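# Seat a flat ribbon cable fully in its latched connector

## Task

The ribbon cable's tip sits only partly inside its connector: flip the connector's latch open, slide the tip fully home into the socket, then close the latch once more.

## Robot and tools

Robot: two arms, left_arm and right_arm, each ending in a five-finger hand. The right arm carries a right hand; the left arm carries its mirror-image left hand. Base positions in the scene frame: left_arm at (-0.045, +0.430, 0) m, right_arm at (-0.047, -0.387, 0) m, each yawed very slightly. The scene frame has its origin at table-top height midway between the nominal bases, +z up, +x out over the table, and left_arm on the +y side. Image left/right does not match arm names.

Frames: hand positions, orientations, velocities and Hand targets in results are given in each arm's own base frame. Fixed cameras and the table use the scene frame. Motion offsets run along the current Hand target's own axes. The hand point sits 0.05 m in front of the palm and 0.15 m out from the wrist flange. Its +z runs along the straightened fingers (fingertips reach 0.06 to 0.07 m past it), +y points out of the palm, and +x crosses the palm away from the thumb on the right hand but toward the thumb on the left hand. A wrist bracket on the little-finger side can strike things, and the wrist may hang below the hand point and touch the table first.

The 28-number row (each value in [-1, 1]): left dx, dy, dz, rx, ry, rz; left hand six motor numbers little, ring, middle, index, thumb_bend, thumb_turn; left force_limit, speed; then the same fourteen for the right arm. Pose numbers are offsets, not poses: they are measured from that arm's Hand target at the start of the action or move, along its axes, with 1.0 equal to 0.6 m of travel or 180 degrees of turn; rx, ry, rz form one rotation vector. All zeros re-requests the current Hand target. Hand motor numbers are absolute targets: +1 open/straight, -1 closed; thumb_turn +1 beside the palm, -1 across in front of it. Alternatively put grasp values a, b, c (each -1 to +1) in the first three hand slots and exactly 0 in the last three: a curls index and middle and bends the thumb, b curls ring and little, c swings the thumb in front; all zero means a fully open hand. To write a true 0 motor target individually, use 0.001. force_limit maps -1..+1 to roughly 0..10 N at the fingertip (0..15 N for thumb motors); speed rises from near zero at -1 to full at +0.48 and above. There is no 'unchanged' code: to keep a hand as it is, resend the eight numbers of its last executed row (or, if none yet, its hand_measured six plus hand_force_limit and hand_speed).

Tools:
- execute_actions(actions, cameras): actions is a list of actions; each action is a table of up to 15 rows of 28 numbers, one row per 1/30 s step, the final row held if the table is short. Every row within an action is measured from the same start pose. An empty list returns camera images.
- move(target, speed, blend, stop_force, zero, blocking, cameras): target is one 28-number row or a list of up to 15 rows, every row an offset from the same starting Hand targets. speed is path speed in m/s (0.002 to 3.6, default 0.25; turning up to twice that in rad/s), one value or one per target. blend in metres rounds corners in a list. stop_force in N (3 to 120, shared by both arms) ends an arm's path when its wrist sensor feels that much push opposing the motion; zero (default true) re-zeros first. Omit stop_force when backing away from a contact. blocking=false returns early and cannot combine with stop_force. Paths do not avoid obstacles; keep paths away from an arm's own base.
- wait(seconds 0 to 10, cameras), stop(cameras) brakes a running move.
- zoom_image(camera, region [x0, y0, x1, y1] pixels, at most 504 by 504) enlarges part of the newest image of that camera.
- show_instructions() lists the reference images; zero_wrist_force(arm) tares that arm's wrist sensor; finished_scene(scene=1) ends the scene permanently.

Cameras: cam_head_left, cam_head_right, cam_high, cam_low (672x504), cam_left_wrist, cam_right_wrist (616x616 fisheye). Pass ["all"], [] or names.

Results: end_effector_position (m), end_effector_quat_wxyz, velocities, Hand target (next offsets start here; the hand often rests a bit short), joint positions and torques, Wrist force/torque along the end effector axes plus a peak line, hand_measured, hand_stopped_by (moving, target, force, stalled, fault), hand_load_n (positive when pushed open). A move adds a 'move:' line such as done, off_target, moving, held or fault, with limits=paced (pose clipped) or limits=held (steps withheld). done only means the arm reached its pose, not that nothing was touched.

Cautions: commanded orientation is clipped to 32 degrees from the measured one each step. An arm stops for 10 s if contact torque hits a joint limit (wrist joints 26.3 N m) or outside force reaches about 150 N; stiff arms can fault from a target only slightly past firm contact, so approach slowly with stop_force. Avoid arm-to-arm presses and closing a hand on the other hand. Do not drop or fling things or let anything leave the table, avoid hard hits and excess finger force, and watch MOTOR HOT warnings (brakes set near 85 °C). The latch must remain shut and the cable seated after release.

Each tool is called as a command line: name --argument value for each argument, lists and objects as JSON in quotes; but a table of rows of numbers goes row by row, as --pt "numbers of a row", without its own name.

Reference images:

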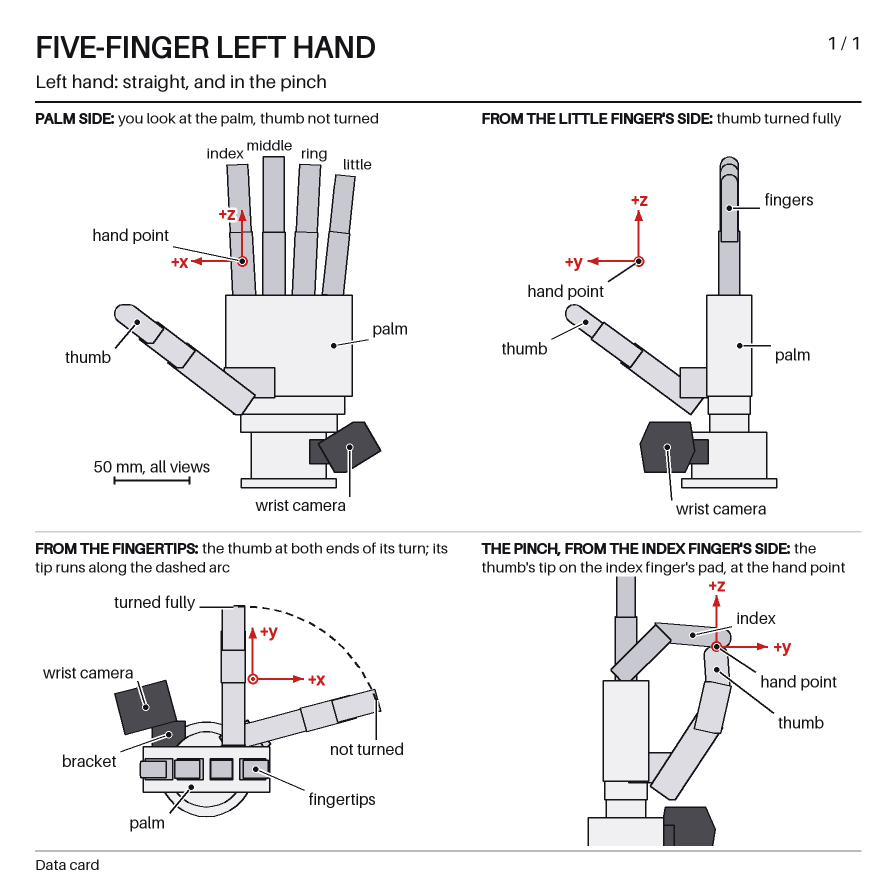

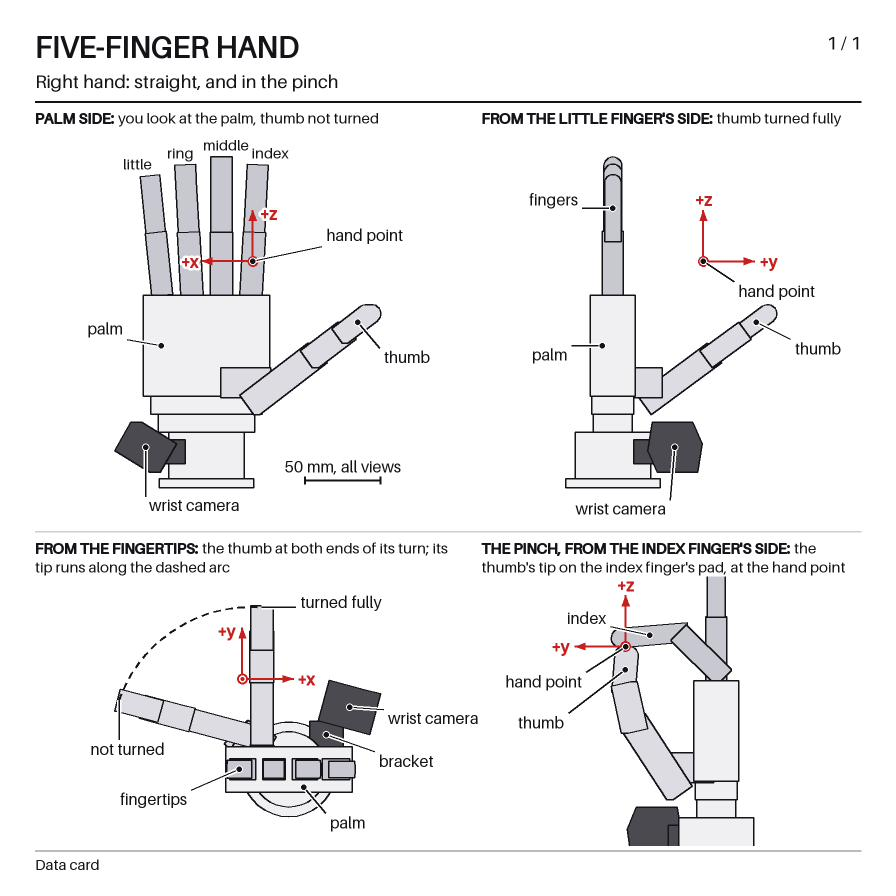

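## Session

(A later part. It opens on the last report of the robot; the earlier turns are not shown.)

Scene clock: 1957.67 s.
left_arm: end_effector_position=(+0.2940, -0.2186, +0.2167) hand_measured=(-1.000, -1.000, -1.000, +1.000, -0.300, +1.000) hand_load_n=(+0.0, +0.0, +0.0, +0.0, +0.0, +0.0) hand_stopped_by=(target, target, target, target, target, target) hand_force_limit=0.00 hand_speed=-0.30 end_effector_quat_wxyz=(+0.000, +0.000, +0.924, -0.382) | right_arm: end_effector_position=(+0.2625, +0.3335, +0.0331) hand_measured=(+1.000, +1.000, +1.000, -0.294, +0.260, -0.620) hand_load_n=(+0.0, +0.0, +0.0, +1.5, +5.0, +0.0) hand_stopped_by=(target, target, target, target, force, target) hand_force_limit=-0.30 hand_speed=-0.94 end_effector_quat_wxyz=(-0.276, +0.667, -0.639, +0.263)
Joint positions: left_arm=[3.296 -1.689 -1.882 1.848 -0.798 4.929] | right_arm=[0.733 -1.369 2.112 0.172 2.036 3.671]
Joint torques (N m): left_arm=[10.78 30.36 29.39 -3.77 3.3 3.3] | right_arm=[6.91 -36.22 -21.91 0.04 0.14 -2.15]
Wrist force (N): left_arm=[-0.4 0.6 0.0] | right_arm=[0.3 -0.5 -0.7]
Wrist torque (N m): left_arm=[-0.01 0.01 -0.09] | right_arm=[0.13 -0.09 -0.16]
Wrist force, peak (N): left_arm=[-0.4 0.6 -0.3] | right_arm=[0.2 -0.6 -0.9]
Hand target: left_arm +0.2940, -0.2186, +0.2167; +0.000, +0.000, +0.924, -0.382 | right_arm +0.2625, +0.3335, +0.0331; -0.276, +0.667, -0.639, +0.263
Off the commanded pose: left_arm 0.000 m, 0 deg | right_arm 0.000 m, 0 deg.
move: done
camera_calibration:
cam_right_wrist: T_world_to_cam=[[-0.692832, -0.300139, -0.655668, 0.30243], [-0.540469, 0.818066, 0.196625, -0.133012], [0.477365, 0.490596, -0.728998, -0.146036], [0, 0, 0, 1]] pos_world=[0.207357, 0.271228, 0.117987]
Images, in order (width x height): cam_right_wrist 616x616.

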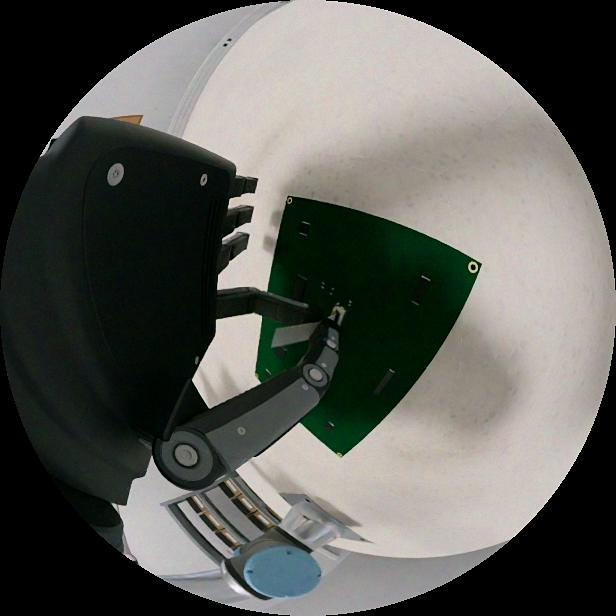

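move --target '[0, 0, 0, 0, 0, 0, -1, -1, -1, 1, -0.3, 1, 0, -0.3, 0, 0.0012, 0.0012, 0, 0, 0, 1, 1, 1, -0.295, 0.05, -0.62, -0.3, -0.94]' --speed 0.002 --stop_force 5 --cameras '["cam_right_wrist"]'

zoom_image --camera "cam_right_wrist" --region '[310, 290, 360, 340]'

Scene clock: 1963.80 s.
left_arm: end_effector_position=(+0.2940, -0.2186, +0.2167) hand_measured=(-1.000, -1.000, -1.000, +1.000, -0.300, +1.000) hand_load_n=(+0.0, +0.0, +0.0, +0.0, +0.0, -0.5) hand_stopped_by=(target, target, target, target, target, target) hand_force_limit=0.00 hand_speed=-0.30 end_effector_quat_wxyz=(+0.000, +0.000, +0.924, -0.382) | right_arm: end_effector_position=(+0.2625, +0.3335, +0.0321) hand_measured=(+1.000, +1.000, +1.000, -0.294, +0.260, -0.620) hand_load_n=(+0.0, +0.0, +0.0, +1.5, +4.0, +0.0) hand_stopped_by=(target, target, target, target, force, target) hand_force_limit=-0.30 hand_speed=-0.94 end_effector_quat_wxyz=(-0.276, +0.667, -0.639, +0.263)
Joint positions: left_arm=[3.296 -1.689 -1.882 1.848 -0.798 4.929] | right_arm=[0.733 -1.367 2.113 0.169 2.036 3.671]
Joint torques (N m): left_arm=[10.77 29.06 30.21 -3.81 3.01 3.31] | right_arm=[10.15 -16.62 -6.06 2.21 0.77 -1.83]
Wrist force (N): left_arm=[-0.3 0.3 -0.1] | right_arm=[0.2 -1.4 -1.7]
Wrist torque (N m): left_arm=[-0.05 0.00 -0.08] | right_arm=[0.14 -0.08 -0.17]
Wrist force, peak (N): left_arm=[-0.7 0.6 -0.1] | right_arm=[0.2 -1.9 -2.2]
Hand target: left_arm +0.2940, -0.2186, +0.2167; +0.000, +0.000, +0.924, -0.382 | right_arm +0.2625, +0.3335, +0.0321; -0.276, +0.667, -0.639, +0.263
Off the commanded pose: left_arm 0.000 m, 0 deg | right_arm 0.000 m, 0 deg.
move: done
camera_calibration:
cam_right_wrist: T_world_to_cam=[[-0.692817, -0.300126, -0.65569, 0.301705], [-0.54051, 0.818025, 0.196684, -0.132783], [0.477341, 0.490672, -0.728963, -0.146858], [0, 0, 0, 1]] pos_world=[0.207357, 0.271228, 0.116887]
Images, in order (width x height): cam_right_wrist 616x616.

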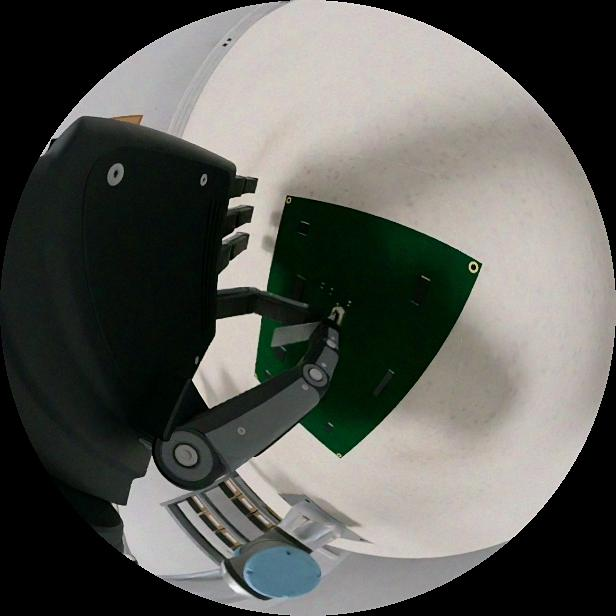

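Scaled by 10.080 from the camera's 616x616 image, which has a finer 880x880 frame.

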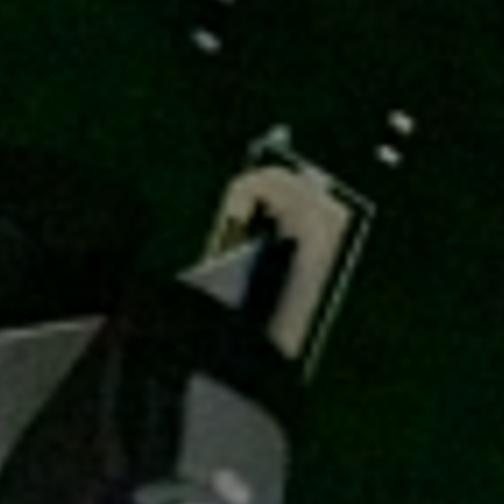

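move --target '[0, 0, 0, 0, 0, 0, -1, -1, -1, 1, -0.3, 1, 0, -0.3, 0, 0.0012, 0.0012, 0, 0, 0, 1, 1, 1, -0.295, 0.05, -0.62, -0.3, -0.94]' --speed 0.002 --stop_force 5

move --target '[0, 0, 0, 0, 0, 0, -1, -1, -1, 1, -0.3, 1, 0, -0.3, 0, 0.0012, 0.0012, 0, 0, 0, 1, 1, 1, -0.295, 0.05, -0.62, -0.3, -0.94]' --speed 0.002 --stop_force 5 --cameras '["cam_right_wrist"]'

zoom_image --camera "cam_right_wrist" --region '[310, 290, 360, 340]'

Scene clock: 1973.30 s.
left_arm: end_effector_position=(+0.2940, -0.2186, +0.2167) hand_measured=(-1.000, -1.000, -1.000, +1.000, -0.300, +1.000) hand_load_n=(+0.0, +0.0, +0.0, +0.0, +0.0, +0.0) hand_stopped_by=(target, target, target, target, target, target) hand_force_limit=0.00 hand_speed=-0.30 end_effector_quat_wxyz=(+0.000, +0.000, +0.924, -0.382) | right_arm: end_effector_position=(+0.2625, +0.3335, +0.0310) hand_measured=(+1.000, +1.000, +1.000, -0.294, +0.260, -0.620) hand_load_n=(+0.0, +0.0, +0.0, +1.5, +3.0, +0.0) hand_stopped_by=(target, target, target, target, force, target) hand_force_limit=-0.30 hand_speed=-0.94 end_effector_quat_wxyz=(-0.276, +0.667, -0.639, +0.264)
Joint positions: left_arm=[3.296 -1.689 -1.882 1.848 -0.798 4.929] | right_arm=[0.733 -1.365 2.114 0.166 2.036 3.671]
Joint torques (N m): left_arm=[10.6 29.29 29.28 -3.69 3.19 3.44] | right_arm=[11.53 -14.24 -6.11 2.25 1.05 2.21]
Wrist force (N): left_arm=[-0.4 0.4 -0.1] | right_arm=[0.8 -3.0 -2.8]
Wrist torque (N m): left_arm=[-0.03 0.00 -0.07] | right_arm=[0.12 -0.11 -0.15]
Wrist force, peak (N): left_arm=[-0.6 0.6 -0.2] | right_arm=[0.8 -3.8 -4.1]
Hand target: left_arm +0.2940, -0.2186, +0.2167; +0.000, +0.000, +0.924, -0.382 | right_arm +0.2625, +0.3335, +0.0311; -0.276, +0.667, -0.639, +0.263
Off the commanded pose: left_arm 0.000 m, 0 deg | right_arm 0.000 m, 0 deg.
move: done

Scene clock: 1974.40 s.
left_arm: end_effector_position=(+0.2940, -0.2186, +0.2167) hand_measured=(-1.000, -1.000, -1.000, +1.000, -0.300, +1.000) hand_load_n=(+0.0, +0.0, +0.0, +0.0, +0.0, +0.0) hand_stopped_by=(target, target, target, target, target, target) hand_force_limit=0.00 hand_speed=-0.30 end_effector_quat_wxyz=(+0.000, +0.000, +0.924, -0.382) | right_arm: end_effector_position=(+0.2625, +0.3335, +0.0300) hand_measured=(+1.000, +1.000, +1.000, -0.294, +0.260, -0.620) hand_load_n=(+0.0, +0.0, +0.0, +1.5, +2.5, +0.0) hand_stopped_by=(target, target, target, target, force, target) hand_force_limit=-0.30 hand_speed=-0.94 end_effector_quat_wxyz=(-0.276, +0.667, -0.639, +0.263)
Joint positions: left_arm=[3.296 -1.689 -1.882 1.848 -0.798 4.929] | right_arm=[0.733 -1.363 2.115 0.163 2.036 3.671]
Joint torques (N m): left_arm=[9.99 28.39 29.2 -3.78 3.13 3.31] | right_arm=[10.99 -17.54 -6.12 2.27 0.52 3]
Wrist force (N): left_arm=[-0.3 0.4 -0.1] | right_arm=[0.6 -2.9 -2.9]
Wrist torque (N m): left_arm=[-0.03 0.00 -0.08] | right_arm=[0.15 -0.08 -0.15]
Wrist force, peak (N): left_arm=[-0.6 0.6 0.1] | right_arm=[0.9 -3.8 -3.8]
Hand target: left_arm +0.2940, -0.2186, +0.2167; +0.000, +0.000, +0.924, -0.382 | right_arm +0.2625, +0.3335, +0.0300; -0.276, +0.667, -0.639, +0.263
Off the commanded pose: left_arm 0.000 m, 0 deg | right_arm 0.000 m, 0 deg.
move: done
camera_calibration:
cam_right_wrist: T_world_to_cam=[[-0.692796, -0.300194, -0.655681, 0.300407], [-0.540515, 0.818046, 0.19658, -0.132382], [0.477365, 0.490595, -0.728998, -0.148296], [0, 0, 0, 1]] pos_world=[0.207357, 0.271228, 0.114887]
Images, in order (width x height): cam_right_wrist 616x616.

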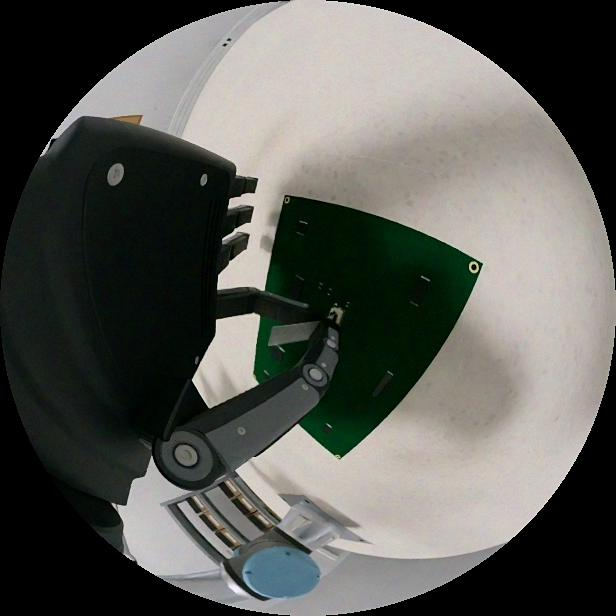

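Scaled by 10.080 from the camera's 616x616 image, which has a finer 880x880 frame.

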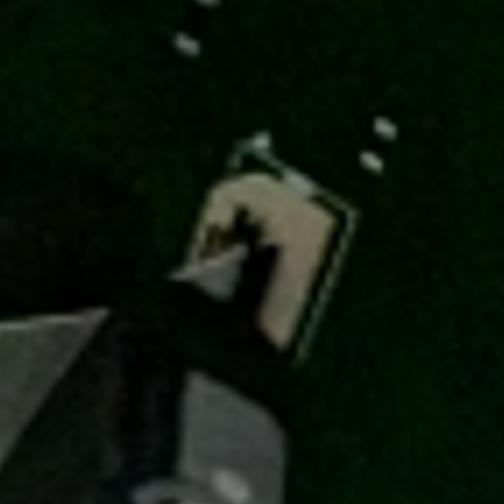

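zoom_image --camera "cam_right_wrist" --region '[260, 270, 360, 370]'

Scaled by 5.040 from the camera's 616x616 image, which has a finer 880x880 frame.

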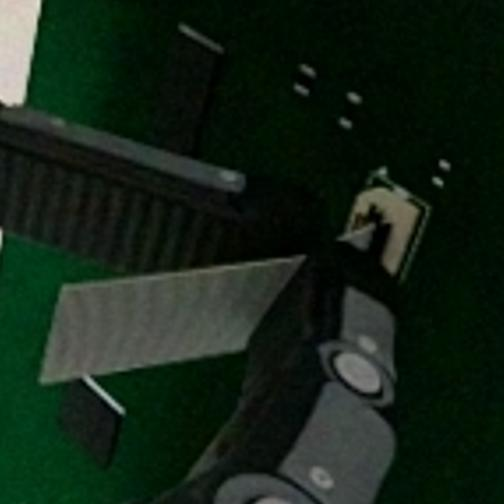

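move --target '[0, 0, 0, 0, 0, 0, -1, -1, -1, 1, -0.3, 1, 0, -0.3, 0, 0, 0, 0, 0, 0, 1, 1, 1, 0.1, 0.65, -0.62, -0.3, -0.6]' --cameras '["cam_right_wrist"]'

zoom_image --camera "cam_right_wrist" --region '[260, 270, 360, 370]'

zoom_image --camera "cam_right_wrist" --region '[315, 295, 350, 330]'

Scene clock: 1989.10 s.
left_arm: end_effector_position=(+0.2940, -0.2186, +0.2167) hand_measured=(-1.000, -1.000, -1.000, +1.000, -0.300, +1.000) hand_load_n=(+0.0, +0.0, +0.5, -0.5, +0.0, -0.5) hand_stopped_by=(target, target, target, target, target, target) hand_force_limit=0.00 hand_speed=-0.30 end_effector_quat_wxyz=(+0.000, +0.000, +0.924, -0.382) | right_arm: end_effector_position=(+0.2625, +0.3335, +0.0301) hand_measured=(+1.000, +1.000, +1.000, +0.096, +0.650, -0.620) hand_load_n=(+0.0, +0.0, +0.0, -14.0, +0.0, +0.0) hand_stopped_by=(target, target, target, target, target, target) hand_force_limit=-0.30 hand_speed=-0.60 end_effector_quat_wxyz=(-0.276, +0.667, -0.639, +0.263)
Joint positions: left_arm=[3.296 -1.689 -1.882 1.848 -0.798 4.929] | right_arm=[0.733 -1.363 2.115 0.163 2.036 3.671]
Joint torques (N m): left_arm=[10.38 28.32 28.73 -3.67 3.1 3.35] | right_arm=[6.1 -13.56 -16.67 1.91 -0.34 1.35]
Wrist force (N): left_arm=[-0.4 0.4 0.0] | right_arm=[0.2 -12.9 -19.1]
Wrist torque (N m): left_arm=[-0.02 0.02 -0.09] | right_arm=[0.46 -0.05 -0.20]
Wrist force, peak (N): left_arm=[-0.7 0.4 -0.1] | right_arm=[0.2 -12.8 -19.5]
Hand target: left_arm +0.2940, -0.2186, +0.2167; +0.000, +0.000, +0.924, -0.382 | right_arm +0.2625, +0.3335, +0.0300; -0.276, +0.667, -0.639, +0.263
Off the commanded pose: left_arm 0.000 m, 0 deg | right_arm 0.000 m, 0 deg.
move: done
camera_calibration:
cam_right_wrist: T_world_to_cam=[[-0.692817, -0.300126, -0.65569, 0.300459], [-0.54051, 0.818025, 0.196684, -0.132409], [0.477341, 0.490672, -0.728963, -0.148243], [0, 0, 0, 1]] pos_world=[0.207357, 0.271228, 0.114987]
Images, in order (width x height): cam_right_wrist 616x616.

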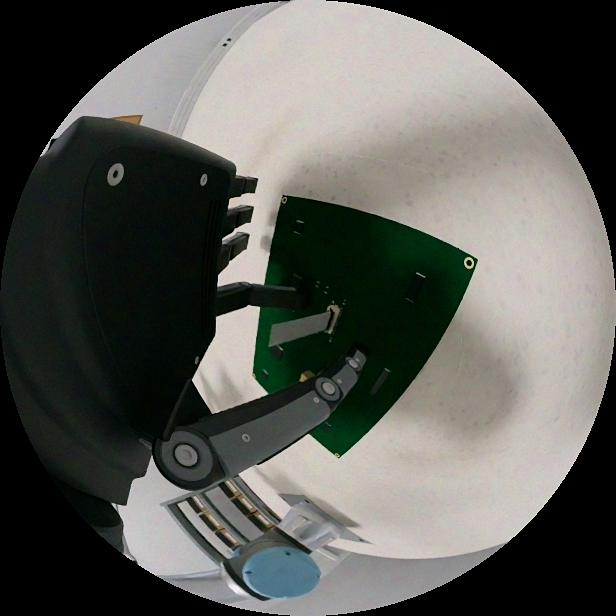

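Scaled by 5.040 from the camera's 616x616 image, which has a finer 880x880 frame.

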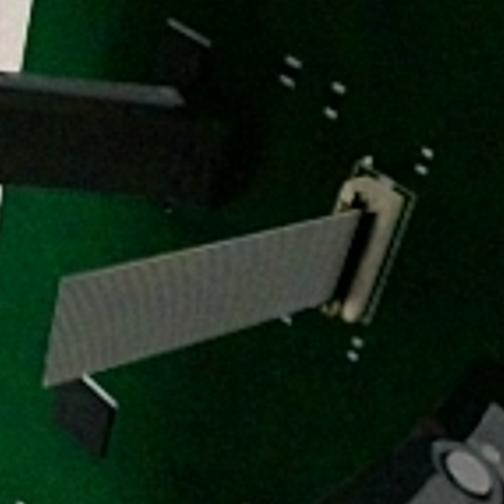

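Scaled by 14.400 from the camera's 616x616 image, which has a finer 880x880 frame.

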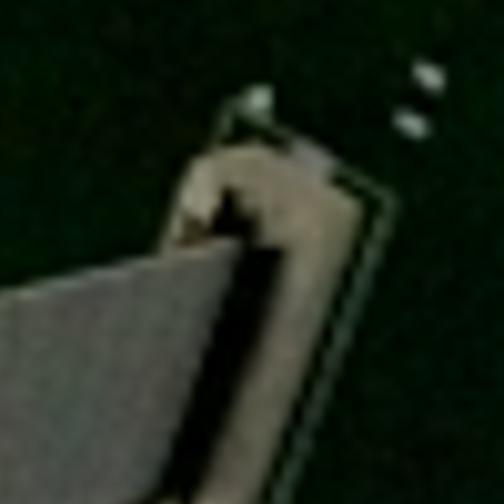

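move --target '[0, 0, 0, 0, 0, 0, -1, -1, -1, 1, -0.3, 1, 0, -0.3, 0, -0.0080, -0.0080, 0, 0, 0, 1, 1, 1, 0.096, 0.65, -0.62, -0.3, -0.6]' --speed 0.03 --cameras '["cam_right_wrist"]'

zoom_image --camera "cam_right_wrist" --region '[260, 270, 360, 370]'

Scene clock: 1993.30 s.
left_arm: end_effector_position=(+0.2940, -0.2186, +0.2167) hand_measured=(-1.000, -1.000, -1.000, +1.000, -0.300, +1.000) hand_load_n=(+0.0, +0.0, +0.0, +0.0, -0.5, +0.0) hand_stopped_by=(target, target, target, target, target, target) hand_force_limit=0.00 hand_speed=-0.30 end_effector_quat_wxyz=(+0.000, +0.000, +0.924, -0.382) | right_arm: end_effector_position=(+0.2625, +0.3336, +0.0370) hand_measured=(+1.000, +1.000, +1.000, +0.096, +0.650, -0.620) hand_load_n=(+0.0, +0.0, +0.0, +0.0, +0.0, +0.0) hand_stopped_by=(target, target, target, target, target, target) hand_force_limit=-0.30 hand_speed=-0.60 end_effector_quat_wxyz=(-0.276, +0.667, -0.639, +0.264)
Joint positions: left_arm=[3.296 -1.689 -1.882 1.848 -0.798 4.929] | right_arm=[0.733 -1.376 2.108 0.183 2.036 3.671]
Joint torques (N m): left_arm=[9.89 28.05 29.48 -3.75 3.24 3.36] | right_arm=[-8.24 -13.92 -10.49 -0.39 -0.93 -2.51]
Wrist force (N): left_arm=[-0.4 0.3 -0.1] | right_arm=[0.1 -0.2 -0.5]
Wrist torque (N m): left_arm=[-0.06 0.00 -0.08] | right_arm=[0.16 -0.08 -0.14]
Wrist force, peak (N): left_arm=[-0.7 0.6 -0.2] | right_arm=[0.2 -13.6 -19.6]
Hand target: left_arm +0.2940, -0.2186, +0.2167; +0.000, +0.000, +0.924, -0.382 | right_arm +0.2625, +0.3335, +0.0368; -0.276, +0.667, -0.639, +0.263
Off the commanded pose: left_arm 0.000 m, 0 deg | right_arm 0.000 m, 0 deg.
move: done
camera_calibration:
cam_right_wrist: T_world_to_cam=[[-0.692737, -0.300047, -0.65581, 0.30499], [-0.540534, 0.818001, 0.196717, -0.13384], [0.477429, 0.490761, -0.728845, -0.143318], [0, 0, 0, 1]] pos_world=[0.207357, 0.271328, 0.121887]
Images, in order (width x height): cam_right_wrist 616x616.

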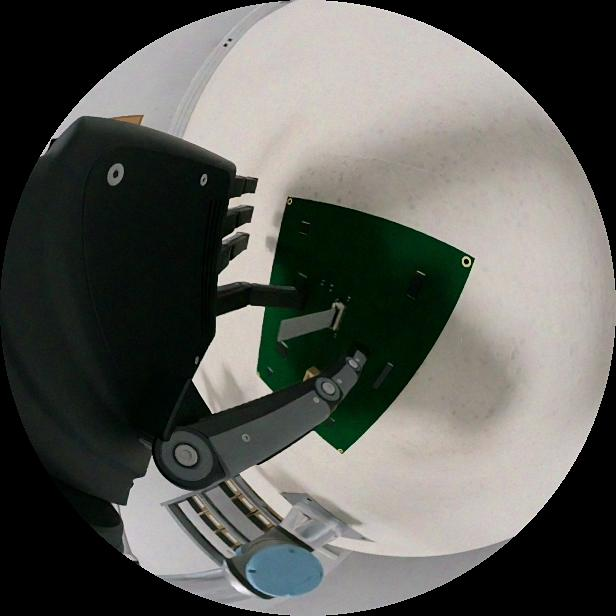

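Scaled by 5.040 from the camera's 616x616 image, which has a finer 880x880 frame.

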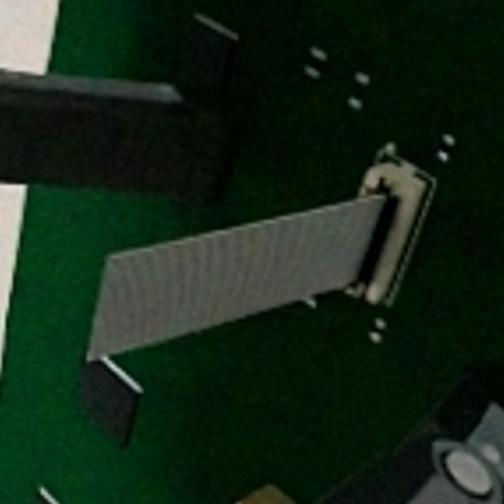

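move --pt "0 0 0 0 0 0 -1 -1 -1 1 -0.3 1 0 -0.3 0 -0.1297 -0.1297 0 0 0 1 1 1 0.096 0.65 -0.62 -0.3 -0.6" --pt "0 0 0 0 0 0 -1 -1 -1 1 -0.3 1 0 -0.3 -0.1362 -0.0388 -0.2045 0.1294 -0.2431 -0.1549 -1 -1 -1 -1 1 1 0 -0.3" --pt "0 0 0 0 0 0 -1 -1 -1 1 -0.3 1 0 -0.3 -0.1362 0.1097 -0.0560 0.1294 -0.2431 -0.1549 -1 -1 -1 -1 1 1 0 -0.3" --speed '[0.15, 0.25, 0.12]' --cameras '["cam_right_wrist"]'

zoom_image --camera "cam_right_wrist" --region '[280, 60, 460, 180]'

zoom_image --camera "cam_right_wrist" --region '[380, 120, 430, 170]'

Scene clock: 2016.40 s.
left_arm: end_effector_position=(+0.2940, -0.2186, +0.2167) hand_measured=(-1.000, -1.000, -1.000, +1.000, -0.300, +1.000) hand_load_n=(+0.0, +0.0, +0.0, +0.0, +0.0, +0.0) hand_stopped_by=(target, target, target, target, target, target) hand_force_limit=0.00 hand_speed=-0.30 end_effector_quat_wxyz=(+0.000, +0.000, +0.924, -0.382) | right_arm: end_effector_position=(+0.1886, +0.4121, +0.0144) hand_measured=(-1.000, -1.000, -1.000, -1.000, +1.000, +1.000) hand_load_n=(+0.5, +0.0, +0.0, +0.0, +0.0, +0.0) hand_stopped_by=(target, target, target, target, target, target) hand_force_limit=0.00 hand_speed=-0.30 end_effector_quat_wxyz=(-0.546, +0.779, -0.254, +0.176) end_effector_velocity=(+0.002, +0.001, +0.001) end_effector_angular_velocity=(+0.003, -0.005, -0.001)
Joint positions: left_arm=[3.296 -1.689 -1.882 1.848 -0.798 4.929] | right_arm=[0.595 -1.497 2.531 -0.664 1.244 3.021]
Joint velocities: left_arm=[within noise] | right_arm=[0 0.001 -0.001 -0.006 0 0]
Joint torques (N m): left_arm=[9.45 26.82 29.68 -3.73 3.01 3.26] | right_arm=[1.13 -1.91 -15.74 -2.17 -0.07 0.88]
Wrist force (N): left_arm=[-0.4 0.3 0.0] | right_arm=[0.2 -0.1 -0.2]
Wrist torque (N m): left_arm=[-0.05 0.01 -0.08] | right_arm=[0.23 -0.10 -0.23]
Wrist force, peak (N): left_arm=[-0.8 0.5 -0.1] | right_arm=[-0.2 -1.3 -2.0]
Hand target: left_arm +0.2940, -0.2186, +0.2167; +0.000, +0.000, +0.924, -0.382 | right_arm +0.1887, +0.4121, +0.0143; -0.546, +0.779, -0.254, +0.176
Off the commanded pose: left_arm 0.000 m, 0 deg | right_arm 0.000 m, 0 deg.
move: done
camera_calibration:
cam_right_wrist: T_world_to_cam=[[0.00532034, -0.449487, -0.893271, 0.195776], [-0.997697, 0.0580161, -0.0351355, 0.169171], [0.067617, 0.891401, -0.448143, -0.254973], [0, 0, 0, 1]] pos_world=[0.18498, 0.305467, 0.0665607]
Images, in order (width x height): cam_right_wrist 616x616.

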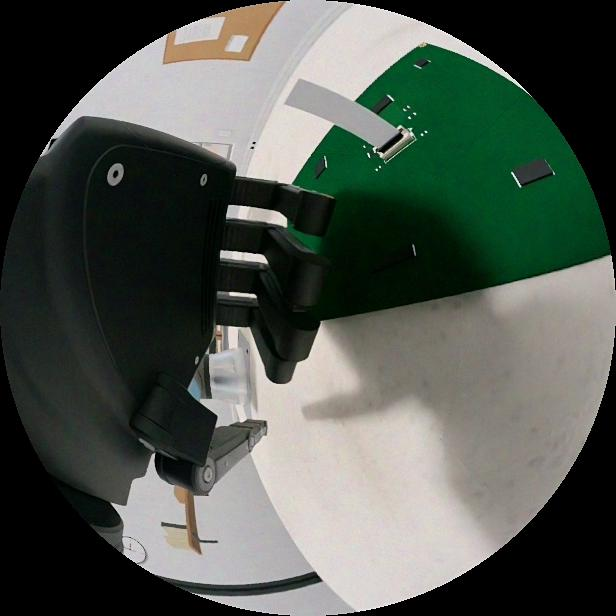

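Scaled by 2.800 from the camera's 616x616 image, which has a finer 880x880 frame.

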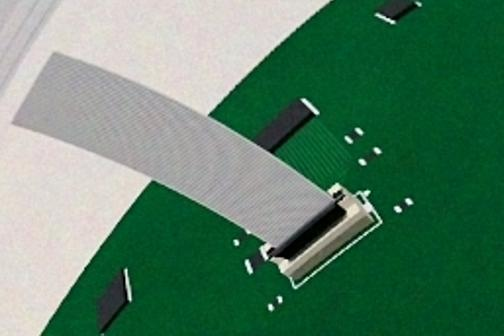

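Scaled by 10.080 from the camera's 616x616 image, which has a finer 880x880 frame.

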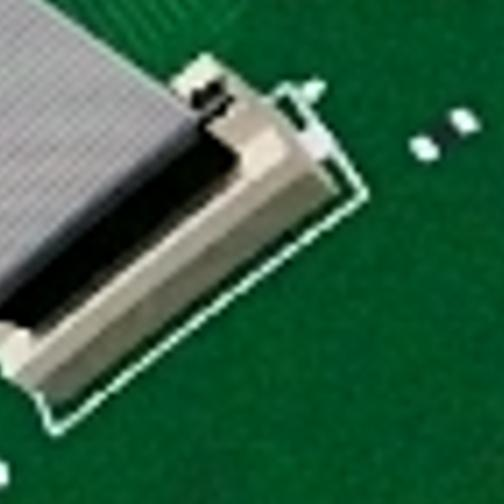

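move --pt "0 0 0 0 0 0 -1 -1 -1 1 -0.3 1 0 -0.3 0 -0.2036 -0.0741 0 0 0 -1 -1 -1 -1 1 1 0 -0.3" --pt "0 0 0 0 0 0 -1 -1 -1 1 -0.3 1 0 -0.3 0.1765 -0.1540 -0.0918 -0.1294 0.2431 0.1549 1 1 1 -0.15 0.5 -0.62 0 -0.3" --pt "0 0 0 0 0 0 -1 -1 -1 1 -0.3 1 0 -0.3 0.1765 -0.0837 -0.0663 -0.1294 0.2431 0.1549 1 1 1 -0.15 0.5 -0.62 0 -0.3" --speed '[0.15, 0.25, 0.12]' --cameras '["cam_right_wrist"]'

zoom_image --camera "cam_right_wrist" --region '[270, 260, 390, 380]'

Scene clock: 2052.63 s.
left_arm: end_effector_position=(+0.2940, -0.2186, +0.2167) hand_measured=(-1.000, -1.000, -1.000, +1.000, -0.300, +1.000) hand_load_n=(+0.0, +0.0, +0.0, +0.0, +0.0, +0.0) hand_stopped_by=(target, target, target, target, target, target) hand_force_limit=0.00 hand_speed=-0.30 end_effector_quat_wxyz=(+0.000, +0.000, +0.924, -0.382) | right_arm: end_effector_position=(+0.2625, +0.3334, +0.0748) hand_measured=(+1.000, +1.000, +1.000, -0.150, +0.500, -0.620) hand_load_n=(+0.0, +0.0, +0.0, +0.0, +0.0, +0.0) hand_stopped_by=(target, target, target, target, target, target) hand_force_limit=0.00 hand_speed=-0.30 end_effector_quat_wxyz=(-0.276, +0.667, -0.639, +0.263)
Joint positions: left_arm=[3.296 -1.689 -1.882 1.848 -0.798 4.929] | right_arm=[0.733 -1.44 2.062 0.293 2.035 3.671]
Joint torques (N m): left_arm=[10.46 26.16 29.64 -3.64 3.04 3.16] | right_arm=[9.49 -27.87 -18.53 -0.25 1.64 -0.08]
Wrist force (N): left_arm=[-0.5 0.4 -0.2] | right_arm=[0.2 -0.9 -0.9]
Wrist torque (N m): left_arm=[-0.02 0.03 -0.10] | right_arm=[0.08 -0.06 -0.06]
Wrist force, peak (N): left_arm=[-0.7 0.6 -0.3] | right_arm=[0.1 -1.5 -1.0]
Hand target: left_arm +0.2940, -0.2186, +0.2167; +0.000, +0.000, +0.924, -0.382 | right_arm +0.2626, +0.3335, +0.0749; -0.276, +0.667, -0.639, +0.263
Off the commanded pose: left_arm 0.000 m, 0 deg | right_arm 0.000 m, 0 deg.
move: done
camera_calibration:
cam_right_wrist: T_world_to_cam=[[-0.69298, -0.300194, -0.655486, 0.329759], [-0.540389, 0.818119, 0.196623, -0.14116], [0.477241, 0.490473, -0.729162, -0.115503], [0, 0, 0, 1]] pos_world=[0.207358, 0.271129, 0.159687]
Images, in order (width x height): cam_right_wrist 616x616.

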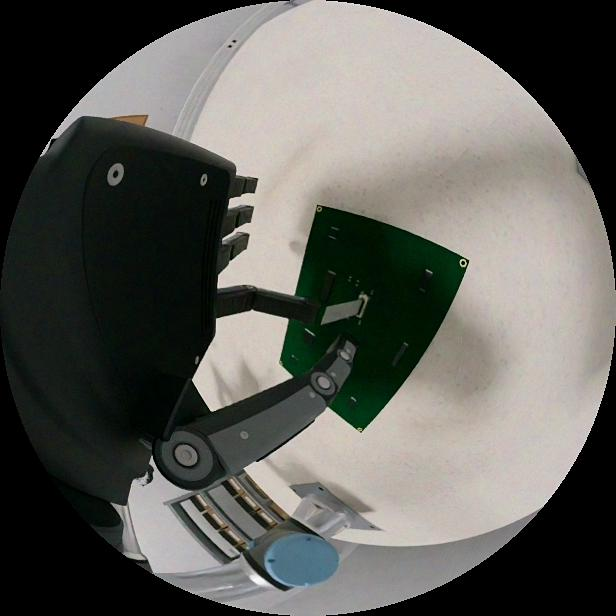

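Scaled by 4.200 from the camera's 616x616 image, which has a finer 880x880 frame.

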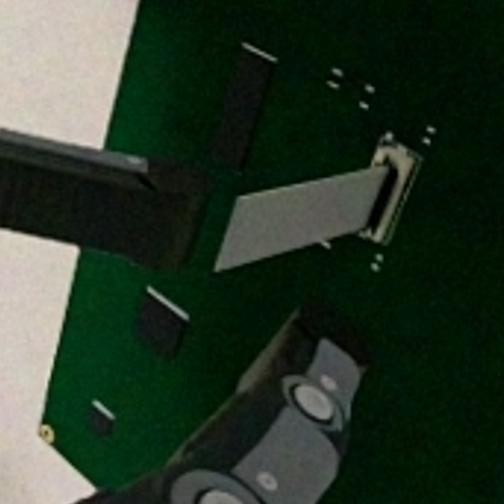

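move --target '[0, 0, 0, 0, 0, 0, -1, -1, -1, 1, -0.3, 1, 0, -0.3, 0.0014, 0.0475, 0.0548, 0, 0, 0, 1, 1, 1, -0.15, 0.5, -0.62, 0, -0.3]' --speed 0.05 --stop_force 3

move --target '[0, 0, 0, 0, 0, 0, -1, -1, -1, 1, -0.3, 1, 0, -0.3, 0, 0, 0, 0, 0, 0, 1, 1, 1, -0.29, 0.33, -0.62, -0.5, -0.8]' --cameras '["cam_right_wrist"]'

zoom_image --camera "cam_right_wrist" --region '[260, 260, 380, 380]'

Scene clock: 2091.47 s.
left_arm: end_effector_position=(+0.2940, -0.2186, +0.2167) hand_measured=(-1.000, -1.000, -1.000, +1.000, -0.300, +1.000) hand_load_n=(+0.0, +0.0, +0.0, +0.0, +0.0, +0.0) hand_stopped_by=(target, target, target, target, target, target) hand_force_limit=0.00 hand_speed=-0.30 end_effector_quat_wxyz=(+0.000, +0.000, +0.924, -0.382) | right_arm: end_effector_position=(+0.2656, +0.3328, +0.0314) hand_measured=(+1.000, +1.000, +1.000, -0.150, +0.500, -0.620) hand_load_n=(+0.0, +0.0, +0.0, +0.0, +0.0, +0.0) hand_stopped_by=(target, target, target, target, target, target) hand_force_limit=0.00 hand_speed=-0.30 end_effector_quat_wxyz=(-0.276, +0.667, -0.639, +0.263)
Joint positions: left_arm=[3.296 -1.689 -1.882 1.848 -0.798 4.929] | right_arm=[0.724 -1.365 2.112 0.165 2.03 3.663]
Joint torques (N m): left_arm=[9.33 26.21 28.67 -3.61 3.01 3.16] | right_arm=[7.6 -37.62 -23.2 -0.48 1.29 2.82]
Wrist force (N): left_arm=[-0.3 0.3 0.0] | right_arm=[0.2 -0.2 -0.6]
Wrist torque (N m): left_arm=[-0.05 0.00 -0.08] | right_arm=[0.15 -0.09 0.06]
Wrist force, peak (N): left_arm=[-0.6 0.6 -0.2] | right_arm=[0.0 -0.8 -1.3]
Hand target: left_arm +0.2940, -0.2186, +0.2167; +0.000, +0.000, +0.924, -0.382 | right_arm +0.2656, +0.3328, +0.0314; -0.276, +0.667, -0.639, +0.263
Off the commanded pose: left_arm 0.000 m, 0 deg | right_arm 0.000 m, 0 deg.
move: done

Scene clock: 2092.33 s.
left_arm: end_effector_position=(+0.2940, -0.2186, +0.2167) hand_measured=(-1.000, -1.000, -1.000, +1.000, -0.300, +1.000) hand_load_n=(+0.0, +0.0, +0.0, +0.0, +0.0, +0.0) hand_stopped_by=(target, target, target, target, target, target) hand_force_limit=0.00 hand_speed=-0.30 end_effector_quat_wxyz=(+0.000, +0.000, +0.924, -0.382) | right_arm: end_effector_position=(+0.2656, +0.3328, +0.0314) hand_measured=(+1.000, +1.000, +1.000, -0.290, +0.330, -0.620) hand_load_n=(+0.0, +0.0, +0.0, +0.0, +0.0, +0.0) hand_stopped_by=(target, target, target, target, target, target) hand_force_limit=-0.50 hand_speed=-0.80 end_effector_quat_wxyz=(-0.276, +0.667, -0.639, +0.263)
Joint positions: left_arm=[3.296 -1.689 -1.882 1.848 -0.798 4.929] | right_arm=[0.724 -1.365 2.112 0.165 2.03 3.663]
Joint torques (N m): left_arm=[9.35 26.05 29.43 -3.6 2.97 3.3] | right_arm=[7.31 -35.89 -22.84 -0.33 1.23 2.54]
Wrist force (N): left_arm=[-0.6 0.4 -0.3] | right_arm=[0.1 -0.4 -0.6]
Wrist torque (N m): left_arm=[-0.03 0.03 -0.09] | right_arm=[0.13 -0.07 0.04]
Wrist force, peak (N): left_arm=[-0.6 0.5 -0.1] | right_arm=[-0.2 -0.5 -0.9]
Hand target: left_arm +0.2940, -0.2186, +0.2167; +0.000, +0.000, +0.924, -0.382 | right_arm +0.2656, +0.3328, +0.0314; -0.276, +0.667, -0.639, +0.263
Off the commanded pose: left_arm 0.000 m, 0 deg | right_arm 0.000 m, 0 deg.
move: done
camera_calibration:
cam_right_wrist: T_world_to_cam=[[-0.692832, -0.300139, -0.655668, 0.303253], [-0.540469, 0.818066, 0.196625, -0.130429], [0.477365, 0.490596, -0.728998, -0.148412], [0, 0, 0, 1]] pos_world=[0.210457, 0.270528, 0.116287]
Images, in order (width x height): cam_right_wrist 616x616.

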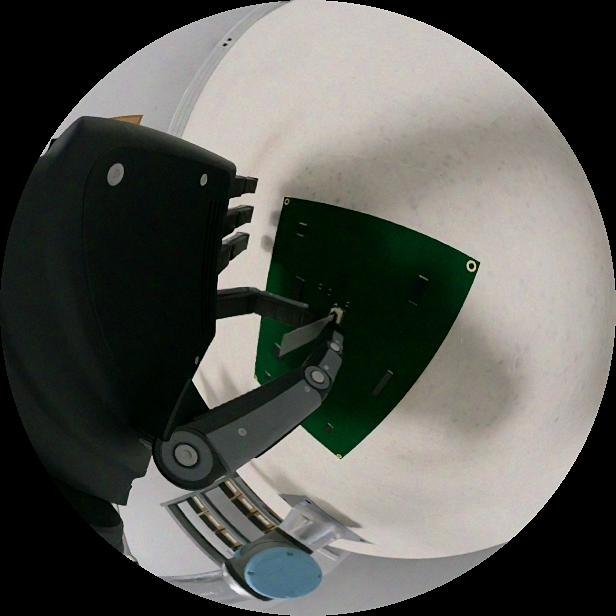

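Scaled by 4.200 from the camera's 616x616 image, which has a finer 880x880 frame.

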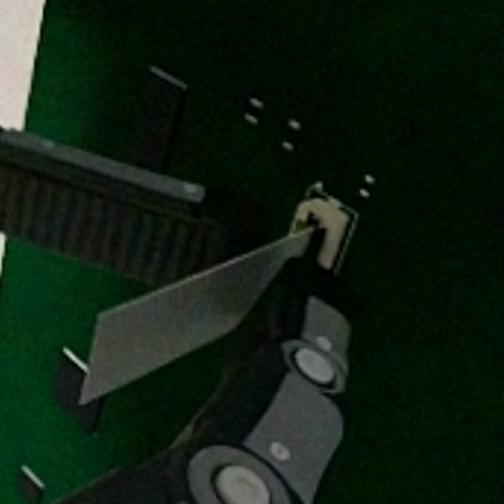

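move --target '[0, 0, 0, 0, 0, 0, -1, -1, -1, 1, -0.3, 1, 0, -0.3, 0, 0, 0, 0, 0, 0, 1, 1, 1, -0.29, 0.05, -0.62, 0, -0.94]'

move --target '[0, 0, 0, 0, 0, 0, -1, -1, -1, 1, -0.3, 1, 0, -0.3, 0, 0.0012, 0.0012, 0, 0, 0, 1, 1, 1, -0.29, 0.05, -0.62, 0, -0.94]' --speed 0.002 --stop_force 8 --cameras '["cam_right_wrist"]'

zoom_image --camera "cam_right_wrist" --region '[260, 260, 380, 380]'

Scene clock: 2101.30 s.
left_arm: end_effector_position=(+0.2940, -0.2186, +0.2167) hand_measured=(-1.000, -1.000, -1.000, +1.000, -0.300, +1.000) hand_load_n=(+0.0, +0.0, +0.0, +0.0, +0.0, +0.0) hand_stopped_by=(target, target, target, target, target, target) hand_force_limit=0.00 hand_speed=-0.30 end_effector_quat_wxyz=(+0.000, +0.000, +0.924, -0.382) | right_arm: end_effector_position=(+0.2656, +0.3328, +0.0314) hand_measured=(+1.000, +1.000, +1.000, -0.290, +0.250, -0.620) hand_load_n=(+0.0, +0.0, +0.0, +2.0, +7.0, +0.0) hand_stopped_by=(target, target, target, target, force, target) hand_force_limit=0.00 hand_speed=-0.94 end_effector_quat_wxyz=(-0.276, +0.667, -0.639, +0.263)
Joint positions: left_arm=[3.296 -1.689 -1.882 1.848 -0.798 4.929] | right_arm=[0.724 -1.365 2.112 0.165 2.03 3.663]
Joint torques (N m): left_arm=[9.8 25.8 28.45 -3.7 2.98 3.19] | right_arm=[7.59 -37.11 -23.17 -0.27 1.19 2.85]
Wrist force (N): left_arm=[-0.8 0.4 0.1] | right_arm=[0.0 -0.5 -0.5]
Wrist torque (N m): left_arm=[-0.04 0.07 -0.10] | right_arm=[0.14 -0.08 0.05]
Wrist force, peak (N): left_arm=[-0.5 0.7 0.0] | right_arm=[-0.1 -0.6 -1.0]
Hand target: left_arm +0.2940, -0.2186, +0.2167; +0.000, +0.000, +0.924, -0.382 | right_arm +0.2656, +0.3328, +0.0314; -0.276, +0.667, -0.639, +0.263
Off the commanded pose: left_arm 0.000 m, 0 deg | right_arm 0.000 m, 0 deg.
move: done

Scene clock: 2102.40 s.
left_arm: end_effector_position=(+0.2940, -0.2186, +0.2167) hand_measured=(-1.000, -1.000, -1.000, +1.000, -0.300, +1.000) hand_load_n=(+0.0, +0.0, +0.0, +0.0, +0.0, +0.0) hand_stopped_by=(target, target, target, target, target, target) hand_force_limit=0.00 hand_speed=-0.30 end_effector_quat_wxyz=(+0.000, +0.000, +0.924, -0.382) | right_arm: end_effector_position=(+0.2656, +0.3328, +0.0304) hand_measured=(+1.000, +1.000, +1.000, -0.290, +0.250, -0.620) hand_load_n=(+0.0, +0.0, +0.0, +3.0, +3.5, +0.5) hand_stopped_by=(target, target, target, target, force, target) hand_force_limit=0.00 hand_speed=-0.94 end_effector_quat_wxyz=(-0.276, +0.667, -0.639, +0.263)
Joint positions: left_arm=[3.296 -1.689 -1.882 1.848 -0.798 4.929] | right_arm=[0.724 -1.363 2.113 0.162 2.03 3.663]
Joint torques (N m): left_arm=[9.53 24.95 29.4 -3.66 2.97 3.2] | right_arm=[7.42 -14.89 -3.93 2.4 1.42 2.67]
Wrist force (N): left_arm=[-0.3 0.7 0.0] | right_arm=[-0.1 -4.4 -4.2]
Wrist torque (N m): left_arm=[0.00 -0.01 -0.08] | right_arm=[0.09 -0.11 0.06]
Wrist force, peak (N): left_arm=[-0.7 0.4 0.0] | right_arm=[-0.1 -4.7 -4.9]
Hand target: left_arm +0.2940, -0.2186, +0.2167; +0.000, +0.000, +0.924, -0.382 | right_arm +0.2656, +0.3328, +0.0304; -0.276, +0.667, -0.639, +0.263
Off the commanded pose: left_arm 0.000 m, 0 deg | right_arm 0.000 m, 0 deg.
move: done
camera_calibration:
cam_right_wrist: T_world_to_cam=[[-0.692817, -0.300126, -0.65569, 0.302593], [-0.54051, 0.818025, 0.196684, -0.13022], [0.477341, 0.490672, -0.728963, -0.14916], [0, 0, 0, 1]] pos_world=[0.210457, 0.270528, 0.115287]
Images, in order (width x height): cam_right_wrist 616x616.

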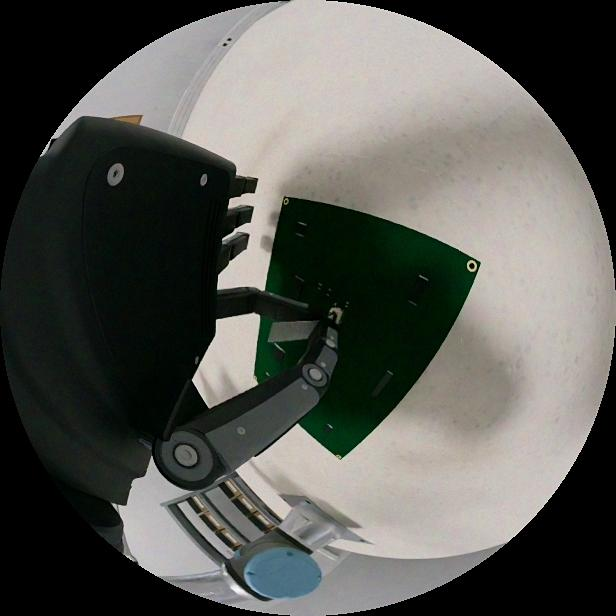

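Scaled by 4.200 from the camera's 616x616 image, which has a finer 880x880 frame.

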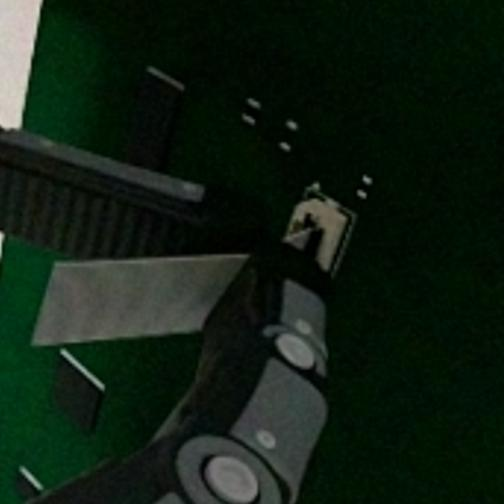

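move --target '[0, 0, 0, 0, 0, 0, -1, -1, -1, 1, -0.3, 1, 0, -0.3, 0, 0, 0, 0, 0, 0, 1, 1, 1, -0.15, 0.5, -0.62, 0, -0.8]' --cameras '["cam_right_wrist"]'

zoom_image --camera "cam_right_wrist" --region '[260, 260, 380, 380]'

Scene clock: 2112.77 s.
left_arm: end_effector_position=(+0.2940, -0.2186, +0.2167) hand_measured=(-1.000, -1.000, -1.000, +1.000, -0.300, +1.000) hand_load_n=(+0.0, +0.0, +0.0, +0.0, +0.0, +0.0) hand_stopped_by=(target, target, target, target, target, target) hand_force_limit=0.00 hand_speed=-0.30 end_effector_quat_wxyz=(+0.000, +0.000, +0.924, -0.382) | right_arm: end_effector_position=(+0.2656, +0.3328, +0.0304) hand_measured=(+1.000, +1.000, +1.000, -0.150, +0.500, -0.620) hand_load_n=(+0.0, +0.0, -0.5, +0.5, +0.0, +0.0) hand_stopped_by=(target, target, target, target, target, target) hand_force_limit=0.00 hand_speed=-0.80 end_effector_quat_wxyz=(-0.276, +0.667, -0.639, +0.263)
Joint positions: left_arm=[3.296 -1.689 -1.882 1.848 -0.798 4.929] | right_arm=[0.724 -1.363 2.113 0.162 2.03 3.663]
Joint torques (N m): left_arm=[8.71 24.87 29.06 -3.79 2.78 3.22] | right_arm=[7.21 -33.51 -15.8 1.05 1.44 2.18]
Wrist force (N): left_arm=[-0.4 0.4 -0.1] | right_arm=[0.0 0.0 -1.0]
Wrist torque (N m): left_arm=[-0.03 0.00 -0.08] | right_arm=[0.21 -0.05 0.05]
Wrist force, peak (N): left_arm=[-0.6 0.6 -0.1] | right_arm=[0.1 -5.0 -5.0]
Hand target: left_arm +0.2940, -0.2186, +0.2167; +0.000, +0.000, +0.924, -0.382 | right_arm +0.2656, +0.3328, +0.0304; -0.276, +0.667, -0.639, +0.263
Off the commanded pose: left_arm 0.000 m, 0 deg | right_arm 0.000 m, 0 deg.
move: done
camera_calibration:
cam_right_wrist: T_world_to_cam=[[-0.692864, -0.300171, -0.655619, 0.302608], [-0.54046, 0.818075, 0.196611, -0.130236], [0.477329, 0.490561, -0.729045, -0.149119], [0, 0, 0, 1]] pos_world=[0.210457, 0.270529, 0.115287]
Images, in order (width x height): cam_right_wrist 616x616.

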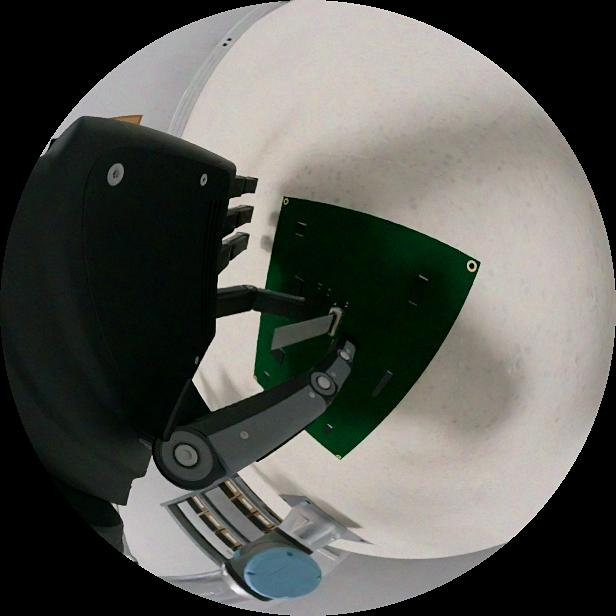

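Scaled by 4.200 from the camera's 616x616 image, which has a finer 880x880 frame.

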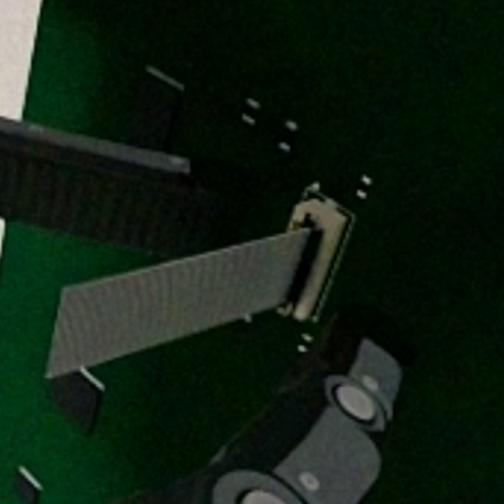

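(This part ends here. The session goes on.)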